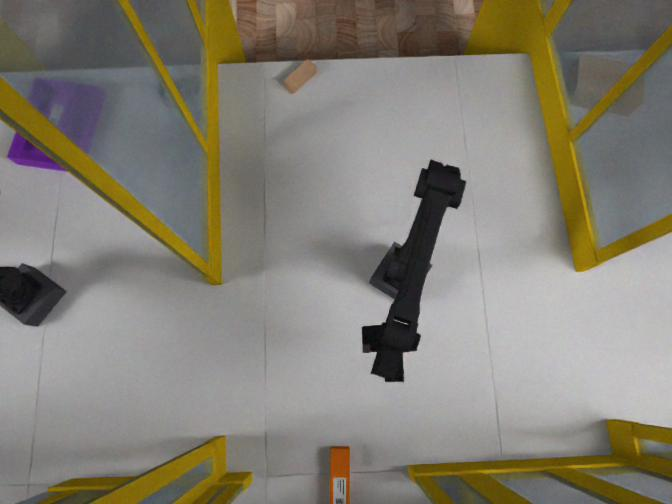

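Scene clock: 806.50 s.
Joint torques (N m): arm1=[0.44 -3.84 7.75 0.42 0.17 -0.03] | arm2=[-0.32 -6.42 7.86 0.38 -0.17 -0.2] | arm3=[-0.09 -7.3 9.26 -0.08 -0.26 -0.21] | arm4=[1.08 -4.42 9.65 0.02 -0.05 0.07] | arm5=[-0.67 3.14 7.41 1.77 -0.1 -0.02] | arm6=[-1.03 -17.14 12.67 -0.24 -0.05 -0.13] | arm7=[-0.32 -5.19 8.79 -0.09 -0.01 0.18] | arm8=[2.32 -5.48 9.09 -0.28 -0.18 -0.09]
Heat: arm1: hottest joint3_rad 35 °C; arm2: hottest joint3_rad 37 °C; arm3: hottest joint2_rad 35 °C; arm4: hottest joint3_rad 44 °C; arm5: hottest joint3_rad 37 °C; arm6: hottest joint3_rad 37 °C; arm7: hottest joint3_rad 43 °C; arm8: hottest joint3_rad 34 °C.
move: arm6 off_target
Joint velocities: within noise
arm1, arm2, arm3, arm4, arm5, arm7, arm8: as last shown
arm6.joint_positions: joint1_rad=-1.297 joint2_rad=+2.243 joint3_rad=+2.009 joint4_rad=-1.370 joint5_rad=+0.001 joint6_rad=-0.344 gripper_m=+0.09288
arm6.joint_status: not commanded
arm6.hand: x=+0.6224 y=-0.0061 z=+0.8672 quat_wxyz=(+0.008, -0.707, -0.707, -0.015) (m; scene frame)
arm6.hand_target: x=+0.6143 y=-0.0191 z=+0.8803 quat_wxyz=(+0.000, -0.707, -0.707, +0.000) (m; scene frame)
arm6.hand_status: off_target (0.021 m and 1.9 deg from the pose sent, 0.473 m and 0.5 deg at the start)
pictures: arm6_cam_wrist
camera_calibration:
arm6_cam_wrist: T_world_to_cam=[[-0.999967, -0.00725769, -0.0035345, 0.624041], [-0.00792456, 0.799073, 0.601182, -0.505642], [-0.00153887, 0.601191, -0.799104, 0.821887], [0, 0, 0, 1]] pos_world=[0.621278, -0.0855366, 0.962962]

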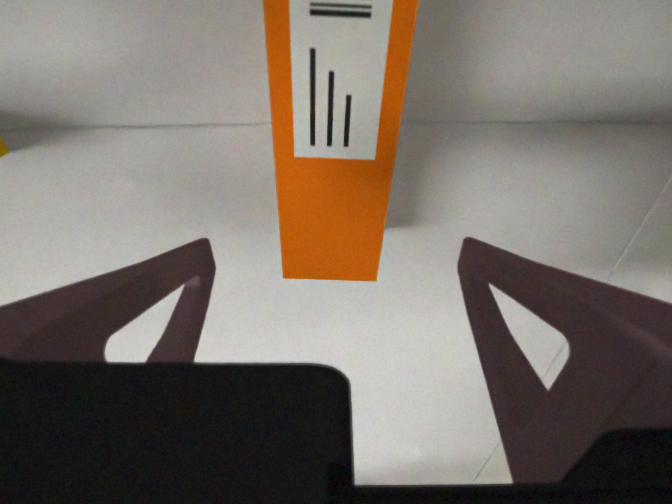

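move --arm6 '{"target":[0.617,-0.064,0.80,0,0.707,0.707,0],"speed":0.15}' --cameras '["arm6_cam_wrist"]'

Scene clock: 817.37 s.
Joint torques (N m): arm1=[0.67 -3.96 7.82 0.46 0.19 -0.03] | arm2=[-0.32 -6.36 7.87 0.38 -0.17 -0.2] | arm3=[-0.15 -7.36 9.22 -0.06 -0.25 -0.22] | arm4=[1.08 -4.37 9.65 0.02 -0.05 0.07] | arm5=[-0.91 2.96 7.32 1.98 -0.07 -0.01] | arm6=[0.15 -18.96 12.51 0.12 -0.05 0] | arm7=[-0.21 -5.19 8.79 -0.06 -0.01 0.19] | arm8=[2.37 -5.54 9.02 -0.34 -0.19 -0.11]
Heat: arm1: hottest joint3_rad 35 °C; arm2: hottest joint3_rad 37 °C; arm3: hottest joint2_rad 35 °C; arm4: hottest joint3_rad 44 °C; arm5: hottest joint3_rad 37 °C; arm6: hottest joint3_rad 38 °C; arm7: hottest joint3_rad 43 °C; arm8: hottest joint3_rad 34 °C.
move: arm6 off_target
Joint velocities: within noise
arm1, arm3, arm5, arm7: as last shown
arm2.joint_positions: joint1_rad=-1.419 joint2_rad=+1.007 joint3_rad=+1.055 joint4_rad=-1.616 joint5_rad=+0.004 joint6_rad=-0.502 gripper_m=+0.09292
arm2.joint_status: not commanded
arm2.hand: x=-0.7267 y=-0.3976 z=+1.0567 quat_wxyz=(-0.002, +0.705, -0.710, +0.001) (m; scene frame)
arm2.hand_target: x=-0.7272 y=-0.4008 z=+1.0567 quat_wxyz=(-0.001, +0.707, -0.707, +0.000) (m; scene frame)
arm2.hand_status: not commanded
arm4.joint_positions: joint1_rad=+1.791 joint2_rad=+1.010 joint3_rad=+1.058 joint4_rad=-1.615 joint5_rad=+0.012 joint6_rad=-0.391 gripper_m=+0.09290
arm4.joint_status: not commanded
arm4.hand: x=+1.4517 y=-0.5056 z=+1.0151 quat_wxyz=(-0.001, +1.000, -0.004, -0.005) (m; scene frame)
arm4.hand_target: x=+1.4547 y=-0.5097 z=+1.0145 quat_wxyz=(-0.001, +1.000, +0.000, -0.004) (m; scene frame)
arm4.hand_status: not commanded
arm6.joint_positions: joint1_rad=-1.287 joint2_rad=+2.447 joint3_rad=+2.164 joint4_rad=-1.337 joint5_rad=+0.001 joint6_rad=-0.334 gripper_m=+0.09288
arm6.joint_status: not commanded
arm6.hand: x=+0.6169 y=-0.0433 z=+0.7854 quat_wxyz=(+0.011, -0.707, -0.707, -0.022) (m; scene frame)
arm6.hand_target: x=+0.6175 y=-0.0629 z=+0.8004 quat_wxyz=(+0.000, -0.707, -0.707, +0.000) (m; scene frame)
arm6.hand_status: off_target (0.025 m and 2.8 deg from the pose sent, 0.089 m and 1.9 deg at the start)
arm8.joint_positions: joint1_rad=+0.422 joint2_rad=+1.014 joint3_rad=+1.056 joint4_rad=-1.616 joint5_rad=+0.003 joint6_rad=-0.172 gripper_m=+0.09292
arm8.joint_status: not commanded
arm8.hand: x=-1.7096 y=+0.3999 z=+1.0158 quat_wxyz=(+0.002, -0.712, -0.703, +0.000) (m; scene frame)
arm8.hand_target: x=-1.7071 y=+0.4036 z=+1.0169 quat_wxyz=(-0.001, -0.707, -0.707, +0.001) (m; scene frame)
arm8.hand_status: not commanded
pictures: arm6_cam_wrist
camera_calibration:
arm6_cam_wrist: T_world_to_cam=[[-0.999936, -0.00716769, -0.00869861, 0.622001], [-0.0109941, 0.790351, 0.612555, -0.4342], [0.00248435, 0.612612, -0.79038, 0.770104], [0, 0, 0, 1]] pos_world=[0.615275, -0.124146, 0.880056]

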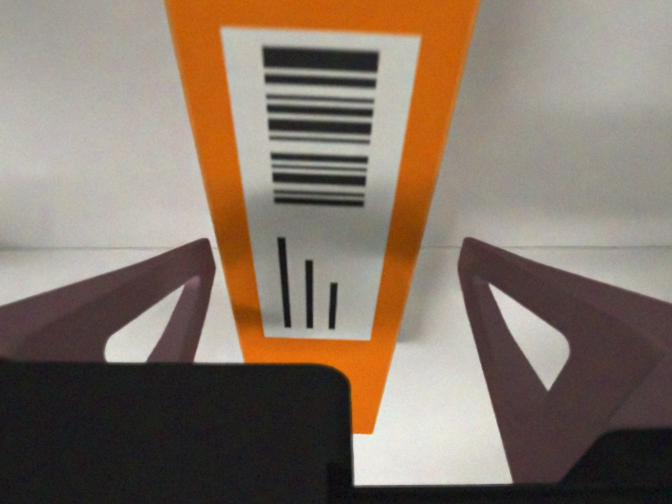

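move --arm6 '{"target":[0.623,-0.072,0.775,0,0.707,0.707,0],"speed":0.12}' --cameras '["arm6_cam_wrist"]'

Scene clock: 822.37 s.
Joint torques (N m): arm1=[0.56 -3.78 7.76 0.43 0.2 -0.07] | arm2=[-0.32 -6.42 7.86 0.38 -0.17 -0.2] | arm3=[-0.21 -7.24 9.24 -0.02 -0.26 -0.21] | arm4=[1.08 -4.42 9.65 0.03 -0.05 0.08] | arm5=[-0.62 2.9 7.47 1.91 -0.06 -0.03] | arm6=[0.15 -19.19 12.38 0.44 -0.05 -0.01] | arm7=[-0.38 -5.25 8.79 -0.06 0 0.17] | arm8=[2.32 -5.42 9.07 -0.39 -0.19 -0.09]
Heat: arm1: hottest joint3_rad 35 °C; arm2: hottest joint3_rad 37 °C; arm3: hottest joint2_rad 34 °C; arm4: hottest joint3_rad 44 °C; arm5: hottest joint3_rad 37 °C; arm6: hottest joint3_rad 39 °C; arm7: hottest joint3_rad 43 °C; arm8: hottest joint3_rad 34 °C.
move: arm6 off_target
Joint velocities: within noise
arm1, arm2, arm3, arm4, arm5, arm7, arm8: as last shown
arm6.joint_positions: joint1_rad=-1.276 joint2_rad=+2.492 joint3_rad=+2.183 joint4_rad=-1.320 joint5_rad=+0.001 joint6_rad=-0.322 gripper_m=+0.09288
arm6.joint_status: not commanded
arm6.hand: x=+0.6234 y=-0.0489 z=+0.7614 quat_wxyz=(+0.013, -0.707, -0.707, -0.025) (m; scene frame)
arm6.hand_target: x=+0.6235 y=-0.0707 z=+0.7757 quat_wxyz=(+0.000, -0.707, -0.707, +0.000) (m; scene frame)
arm6.hand_status: off_target (0.027 m and 3.3 deg from the pose sent, 0.031 m and 2.8 deg at the start)
pictures: arm6_cam_wrist
camera_calibration:
arm6_cam_wrist: T_world_to_cam=[[-0.999919, -0.00668871, -0.0108642, 0.629843], [-0.0119781, 0.785373, 0.618907, -0.419487], [0.0043928, 0.618987, -0.785389, 0.749803], [0, 0, 0, 1]] pos_world=[0.621474, -0.130451, 0.855353]

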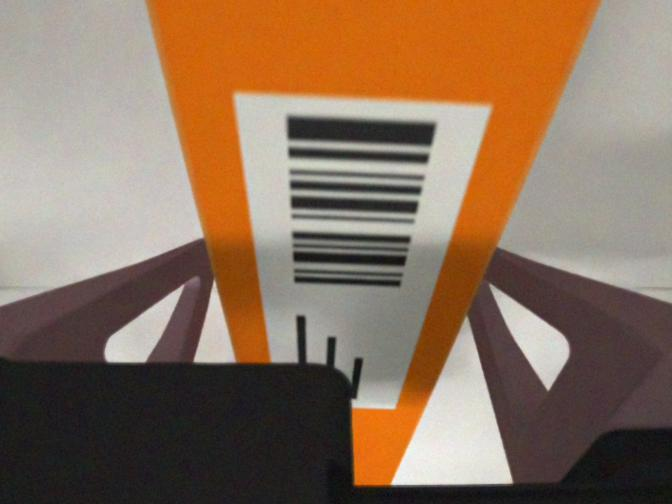

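move --arm6 '{"target":[0.616,-0.071,0.768,0,0.707,0.707,0],"speed":0.08}' --cameras '["arm6_cam_wrist"]'

Scene clock: 826.80 s.
Joint torques (N m): arm1=[0.56 -4.01 7.82 0.46 0.2 -0.04] | arm2=[-0.32 -6.36 7.86 0.38 -0.17 -0.2] | arm3=[-0.15 -7.36 9.22 -0.08 -0.25 -0.22] | arm4=[1.08 -4.37 9.66 0.03 -0.05 0.08] | arm5=[-1.03 3.43 7.32 1.91 -0.1 -0.05] | arm6=[-0.62 -18.78 12.42 0.5 -0.02 -0.1] | arm7=[-0.44 -5.25 8.8 -0.05 0 0.16] | arm8=[2.2 -5.36 9.05 -0.38 -0.14 -0.1]
Heat: arm1: hottest joint3_rad 35 °C; arm2: hottest joint3_rad 37 °C; arm3: hottest joint2_rad 34 °C; arm4: hottest joint3_rad 44 °C; arm5: hottest joint3_rad 37 °C; arm6: hottest joint3_rad 39 °C; arm7: hottest joint3_rad 43 °C; arm8: hottest joint3_rad 34 °C.
move: arm6 off_target
Joint velocities: within noise
arm1, arm2, arm3, arm4, arm5, arm7, arm8: as last shown
arm6.joint_positions: joint1_rad=-1.276 joint2_rad=+2.498 joint3_rad=+2.188 joint4_rad=-1.314 joint5_rad=+0.001 joint6_rad=-0.322 gripper_m=+0.09288
arm6.joint_status: not commanded
arm6.hand: x=+0.6227 y=-0.0507 z=+0.7587 quat_wxyz=(+0.012, -0.707, -0.707, -0.024) (m; scene frame)
arm6.hand_target: x=+0.6163 y=-0.0698 z=+0.7687 quat_wxyz=(+0.000, -0.707, -0.707, +0.000) (m; scene frame)
arm6.hand_status: off_target (0.023 m and 3.0 deg from the pose sent, 0.024 m and 3.3 deg at the start)
pictures: arm6_cam_wrist
camera_calibration:
arm6_cam_wrist: T_world_to_cam=[[-0.999932, -0.00678967, -0.00947866, 0.628122], [-0.0111868, 0.787824, 0.615798, -0.414428], [0.00328645, 0.615863, -0.787847, 0.751158], [0, 0, 0, 1]] pos_world=[0.620975, -0.131849, 0.852955]

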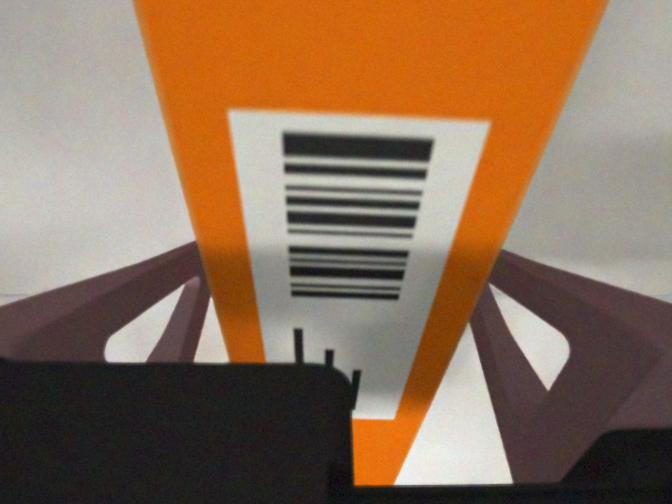

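move --arm6 '{"joints":{"gripper_m":0.048}}' --cameras '["arm6_cam_wrist"]'

move --arm6 '{"target":[0.625,-0.06,0.95,0,0.707,0.707,0],"speed":0.15}' --cameras '["arm6_cam_wrist"]'

Scene clock: 856.57 s.
Joint torques (N m): arm1=[0.85 -4.19 7.68 0.39 0.18 -0.06] | arm2=[-0.32 -6.42 7.86 0.38 -0.17 -0.2] | arm3=[-0.03 -7.36 9.24 -0.05 -0.26 -0.21] | arm4=[1.08 -4.42 9.65 0.03 -0.05 0.08] | arm5=[-0.79 3.02 7.38 1.84 -0.05 -0.06] | arm6=[-0.67 -18.73 12.42 0.49 -0.03 -0.1] | arm7=[-0.38 -5.19 8.8 -0.09 0.01 0.18] | arm8=[2.14 -5.42 9.05 -0.34 -0.17 -0.1]
Heat: arm1: hottest joint3_rad 34 °C; arm2: hottest joint3_rad 37 °C; arm3: hottest joint2_rad 33 °C; arm4: hottest joint3_rad 44 °C; arm5: hottest joint3_rad 37 °C; arm6: hottest joint3_rad 42 °C; arm7: hottest joint3_rad 43 °C; arm8: hottest joint3_rad 34 °C.
move: arm6 off_target
Joint velocities: within noise
arm1.joint_positions: joint1_rad=-1.559 joint2_rad=+1.005 joint3_rad=+1.061 joint4_rad=-1.624 joint5_rad=+0.005 joint6_rad=+0.158 gripper_m=+0.09286
arm1.joint_status: not commanded
arm1.hand: x=-2.2568 y=-0.8395 z=+1.0303 quat_wxyz=(-0.004, -0.877, -0.480, +0.004) (m; scene frame)
arm1.hand_target: x=-2.2589 y=-0.8362 z=+1.0271 quat_wxyz=(-0.003, -0.879, -0.477, +0.004) (m; scene frame)
arm1.hand_status: not commanded
arm2, arm3, arm4, arm5, arm8: as last shown
arm6.joint_positions: joint1_rad=-1.276 joint2_rad=+2.498 joint3_rad=+2.188 joint4_rad=-1.313 joint5_rad=+0.001 joint6_rad=-0.322 gripper_m=+0.05972
arm6.joint_status: gripper_m off_target (ended at +0.05975, target +0.04800)
arm6.hand: x=+0.6227 y=-0.0509 z=+0.7586 quat_wxyz=(+0.012, -0.707, -0.707, -0.023) (m; scene frame)
arm6.hand_target: x=+0.6163 y=-0.0698 z=+0.7687 quat_wxyz=(+0.000, -0.707, -0.707, +0.000) (m; scene frame)
arm6.hand_status: not commanded
arm7.joint_positions: joint1_rad=+2.188 joint2_rad=+1.008 joint3_rad=+1.065 joint4_rad=-1.614 joint5_rad=-0.001 joint6_rad=+0.164 gripper_m=+0.09291
arm7.joint_status: not commanded
arm7.hand: x=-0.4173 y=+0.8759 z=+1.0627 quat_wxyz=(-0.005, +0.638, -0.770, -0.006) (m; scene frame)
arm7.hand_target: x=-0.4173 y=+0.8701 z=+1.0591 quat_wxyz=(-0.001, +0.636, -0.772, -0.001) (m; scene frame)
arm7.hand_status: not commanded
pictures: arm6_cam_wrist
camera_calibration:
arm6_cam_wrist: T_world_to_cam=[[-0.999935, -0.00676394, -0.00919375, 0.627784], [-0.0109888, 0.788266, 0.615237, -0.41392], [0.00308568, 0.615298, -0.788289, 0.751787], [0, 0, 0, 1]] pos_world=[0.620875, -0.132048, 0.853055]

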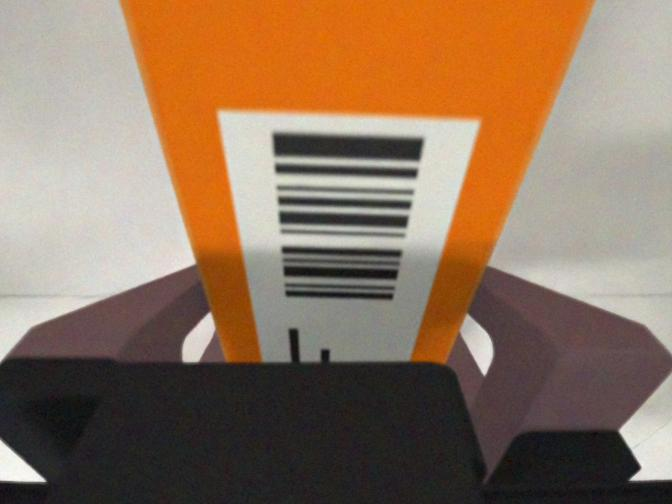

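Scene clock: 858.73 s.
Joint torques (N m): arm1=[0.38 -3.78 7.69 0.51 0.21 -0.03] | arm2=[-0.32 -6.36 7.87 0.38 -0.17 -0.2] | arm3=[-0.09 -7.41 9.25 -0.03 -0.26 -0.21] | arm4=[1.08 -4.37 9.65 0.03 -0.05 0.08] | arm5=[-0.62 2.84 7.3 1.81 -0.1 -0.05] | arm6=[-0.09 -21.19 13.26 -0.23 -0.05 -0.04] | arm7=[-0.32 -5.25 8.8 -0.1 0.01 0.16] | arm8=[2.67 -5.54 9.03 -0.38 -0.18 -0.09]
Heat: arm1: hottest joint3_rad 34 °C; arm2: hottest joint3_rad 38 °C; arm3: hottest joint2_rad 33 °C; arm4: hottest joint3_rad 44 °C; arm5: hottest joint3_rad 37 °C; arm6: hottest joint3_rad 42 °C; arm7: hottest joint3_rad 43 °C; arm8: hottest joint3_rad 34 °C.
move: arm6 off_target
Joint velocities: within noise
arm1, arm2, arm3, arm4, arm5, arm7, arm8: as last shown
arm6.joint_positions: joint1_rad=-1.276 joint2_rad=+2.396 joint3_rad=+2.402 joint4_rad=-1.649 joint5_rad=+0.001 joint6_rad=-0.322 gripper_m=+0.05972
arm6.joint_status: not commanded
arm6.hand: x=+0.6246 y=-0.0452 z=+0.9119 quat_wxyz=(+0.016, -0.707, -0.707, -0.032) (m; scene frame)
arm6.hand_target: x=+0.6256 y=-0.0579 z=+0.9499 quat_wxyz=(+0.000, -0.707, -0.707, +0.000) (m; scene frame)
arm6.hand_status: off_target (0.041 m and 4.1 deg from the pose sent, 0.192 m and 3.0 deg at the start)
pictures: arm6_cam_wrist
camera_calibration:
arm6_cam_wrist: T_world_to_cam=[[-0.999858, -0.00655208, -0.0155024, 0.63692], [-0.0148523, 0.776751, 0.629633, -0.523909], [0.00791611, 0.629774, -0.776738, 0.856149], [0, 0, 0, 1]] pos_world=[0.622271, -0.12806, 1.00475]

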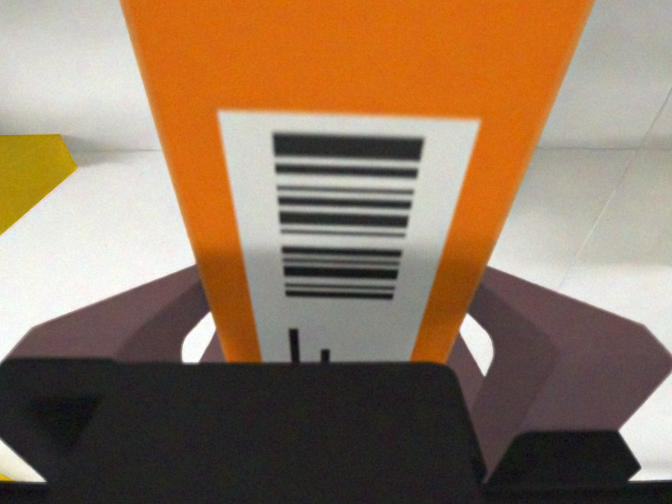

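move --arm6 '{"joints":{"joint2_rad":1.0,"joint3_rad":1.05,"joint4_rad":-1.62}}' --cameras '[]'

move --arm6 '{"joints":{"joint1_rad":0.23,"joint6_rad":-0.39}}' --arm5 '{"joints":{"joint2_rad":1.0,"joint3_rad":1.05,"joint4_rad":-1.62,"joint5_rad":0}}' --cameras '["cam_arm6","cam_arm5"]'

move --arm6 '{"target":[1.5,0.35,0.92,0,0,1,0],"speed":0.3}' --cameras '["arm6_cam_wrist","cam_arm5"]'

Scene clock: 869.90 s.
Joint torques (N m): arm1=[0.73 -4.07 7.76 0.39 0.18 0] | arm2=[-0.32 -6.36 7.86 0.38 -0.17 -0.2] | arm3=[-0.15 -7.36 9.25 -0.06 -0.25 -0.21] | arm4=[1.08 -4.37 9.65 0.03 -0.05 0.08] | arm5=[-0.5 3.08 7.34 1.84 -0.07 0.01] | arm6=[-0.03 -4.25 8.64 0.23 -0.05 -0.03] | arm7=[-0.5 -5.3 8.8 -0.1 0 0.18] | arm8=[2.32 -5.42 9.07 -0.32 -0.17 -0.1]
Heat: arm1: hottest joint3_rad 34 °C; arm2: hottest joint3_rad 38 °C; arm3: hottest joint3_rad 33 °C; arm4: hottest joint3_rad 44 °C; arm5: hottest joint3_rad 37 °C; arm6: hottest joint3_rad 41 °C; arm7: hottest joint3_rad 43 °C; arm8: hottest joint3_rad 34 °C.
move: arm6 done
Joint velocities: within noise
arm1, arm2, arm3, arm4, arm5, arm7, arm8: as last shown
arm6.joint_positions: joint1_rad=-1.276 joint2_rad=+1.016 joint3_rad=+1.047 joint4_rad=-1.623 joint5_rad=+0.001 joint6_rad=-0.322 gripper_m=+0.05972
arm6.joint_status: all done
arm6.hand: x=+0.7685 y=+0.3850 z=+1.0716 quat_wxyz=(+0.005, -0.707, -0.707, -0.009) (m; scene frame)
arm6.hand_target: x=+0.7705 y=+0.3850 z=+1.0763 quat_wxyz=(+0.000, -0.707, -0.707, +0.000) (m; scene frame)
arm6.hand_status: not commanded
pictures: none
No camera images: "cameras" was empty.

Scene clock: 871.77 s.
Joint torques (N m): arm1=[0.21 -4.25 7.95 0.55 0.19 -0.04] | arm2=[-0.32 -6.42 7.86 0.38 -0.17 -0.2] | arm3=[-0.15 -7.3 9.29 -0.06 -0.26 -0.21] | arm4=[1.08 -4.37 9.65 0.03 -0.05 0.08] | arm5=[-1.26 -3.31 7.98 0.05 -0.24 -0.08] | arm6=[0.09 -4.19 8.65 0.24 -0.01 -0.16] | arm7=[-0.32 -5.25 8.79 -0.1 0.01 0.18] | arm8=[2.32 -5.36 9.09 -0.29 -0.18 -0.09]
Heat: arm1: hottest joint3_rad 34 °C; arm2: hottest joint3_rad 38 °C; arm3: hottest joint3_rad 33 °C; arm4: hottest joint3_rad 44 °C; arm5: hottest joint3_rad 37 °C; arm6: hottest joint3_rad 41 °C; arm7: hottest joint3_rad 43 °C; arm8: hottest joint3_rad 34 °C.
move: arm5 done; arm6 done
Joint velocities: within noise
arm1, arm2, arm4, arm7, arm8: as last shown
arm3.joint_positions: joint1_rad=-1.259 joint2_rad=+1.013 joint3_rad=+1.049 joint4_rad=-1.614 joint5_rad=+0.000 joint6_rad=-0.277 gripper_m=+0.09297
arm3.joint_status: not commanded
arm3.hand: x=+0.5106 y=-0.3659 z=+1.0092 quat_wxyz=(-0.001, +0.699, -0.715, +0.002) (m; scene frame)
arm3.hand_target: x=+0.5076 y=-0.3681 z=+1.0128 quat_wxyz=(-0.004, +0.707, -0.707, -0.002) (m; scene frame)
arm3.hand_status: not commanded
arm5.joint_positions: joint1_rad=-0.422 joint2_rad=+1.000 joint3_rad=+1.031 joint4_rad=-1.611 joint5_rad=+0.002 joint6_rad=-0.097 gripper_m=+0.09396
arm5.joint_status: all done
arm5.hand: x=+1.9672 y=+0.8034 z=+1.0426 quat_wxyz=(-0.003, +0.957, -0.289, +0.005) (m; scene frame)
arm5.hand_target: x=+1.9654 y=+0.8045 z=+1.0498 quat_wxyz=(-0.004, +0.957, -0.289, +0.000) (m; scene frame)
arm5.hand_status: not commanded
arm6.joint_positions: joint1_rad=+0.221 joint2_rad=+1.016 joint3_rad=+1.047 joint4_rad=-1.623 joint5_rad=+0.000 joint6_rad=-0.383 gripper_m=+0.05982
arm6.joint_status: all done
arm6.hand: x=+1.0870 y=+0.5287 z=+1.0715 quat_wxyz=(+0.009, -0.007, -1.000, -0.004) (m; scene frame)
arm6.hand_target: x=+1.0873 y=+0.5312 z=+1.0762 quat_wxyz=(+0.000, +0.001, -1.000, +0.000) (m; scene frame)
arm6.hand_status: not commanded
pictures: cam_arm5, cam_arm6

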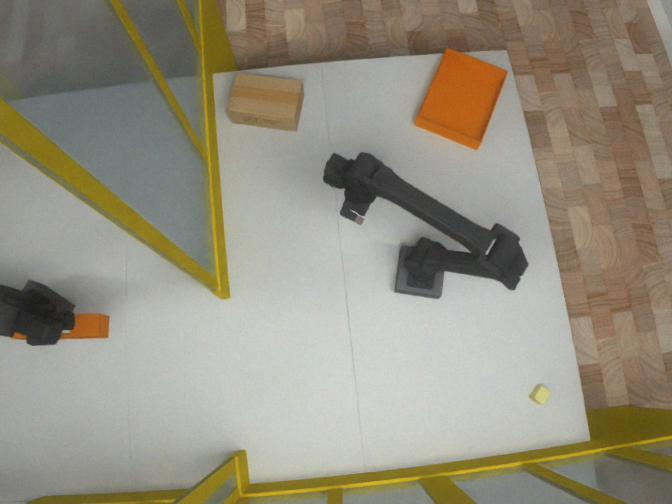

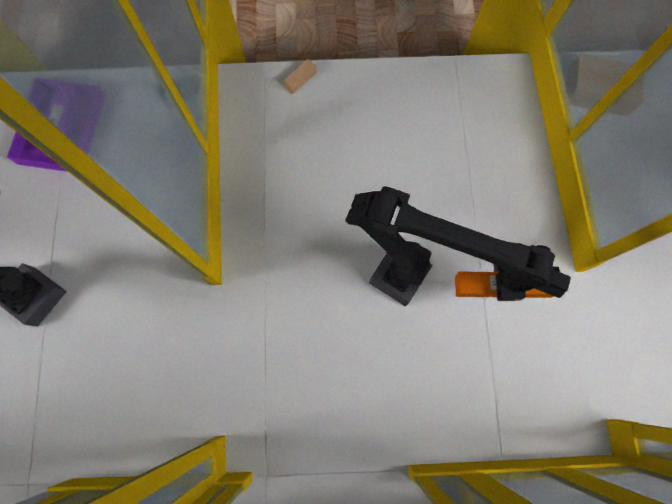

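Scene clock: 874.57 s.
Joint torques (N m): arm1=[0.21 -4.07 7.8 0.53 0.19 -0.05] | arm2=[-0.32 -6.36 7.86 0.38 -0.17 -0.2] | arm3=[-0.15 -7.41 9.22 -0.03 -0.26 -0.21] | arm4=[1.08 -4.42 9.65 0.03 -0.05 0.08] | arm5=[-0.73 -2.96 8.08 0.02 -0.25 -0.05] | arm6=[-1.14 -17.73 13.27 -0.25 0.04 -0.18] | arm7=[-0.32 -5.3 8.79 -0.1 0.01 0.18] | arm8=[2.37 -5.6 9.09 -0.34 -0.17 -0.1]
Heat: arm1: hottest joint3_rad 34 °C; arm2: hottest joint3_rad 38 °C; arm3: hottest joint3_rad 33 °C; arm4: hottest joint3_rad 44 °C; arm5: hottest joint3_rad 37 °C; arm6: hottest joint3_rad 41 °C; arm7: hottest joint3_rad 43 °C; arm8: hottest joint3_rad 34 °C.
move: arm6 off_target
Joint velocities: within noise
arm1, arm2, arm3, arm4, arm5, arm7, arm8: as last shown
arm6.joint_positions: joint1_rad=+0.221 joint2_rad=+2.285 joint3_rad=+2.183 joint4_rad=-1.508 joint5_rad=+0.000 joint6_rad=-0.395 gripper_m=+0.05982
arm6.joint_status: not commanded
arm6.hand: x=+1.4882 y=+0.3606 z=+0.9050 quat_wxyz=(+0.018, -0.001, -1.000, -0.007) (m; scene frame)
arm6.hand_target: x=+1.4989 y=+0.3505 z=+0.9202 quat_wxyz=(-0.001, +0.000, -1.000, +0.000) (m; scene frame)
arm6.hand_status: off_target (0.022 m and 2.2 deg from the pose sent, 0.475 m and 1.4 deg at the start)
pictures: arm6_cam_wrist, cam_arm5
camera_calibration:
arm6_cam_wrist: T_world_to_cam=[[0.0053272, -0.99995, -0.00851253, 0.358921], [-0.79734, -0.00938501, 0.603458, 0.649751], [-0.603507, 0.00357264, -0.797349, 1.74278], [0, 0, 0, 1]] pos_world=[1.56794, 0.358775, 1.00056]

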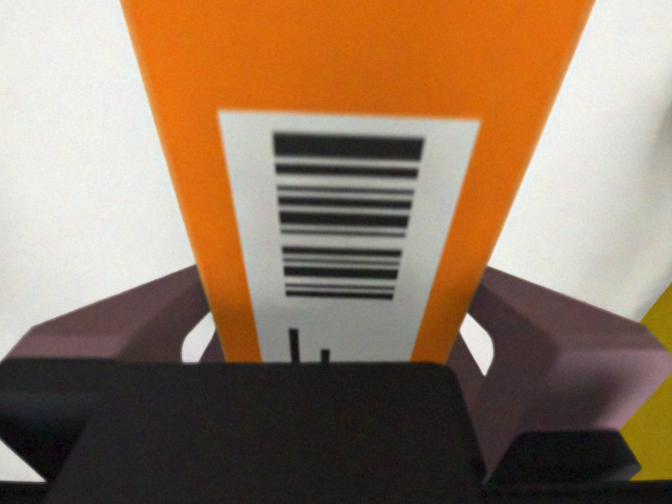

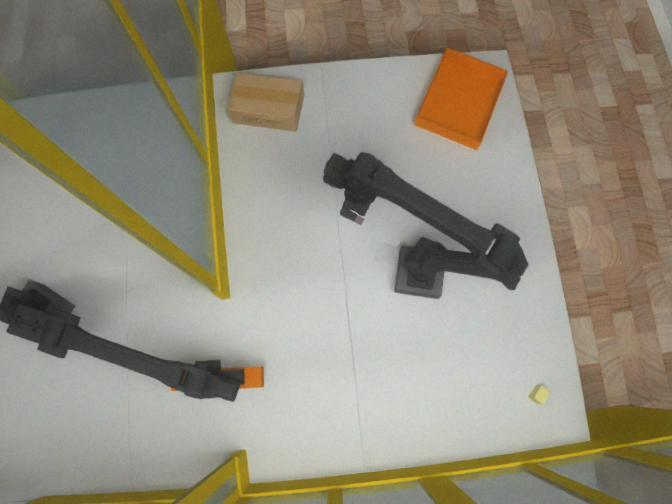

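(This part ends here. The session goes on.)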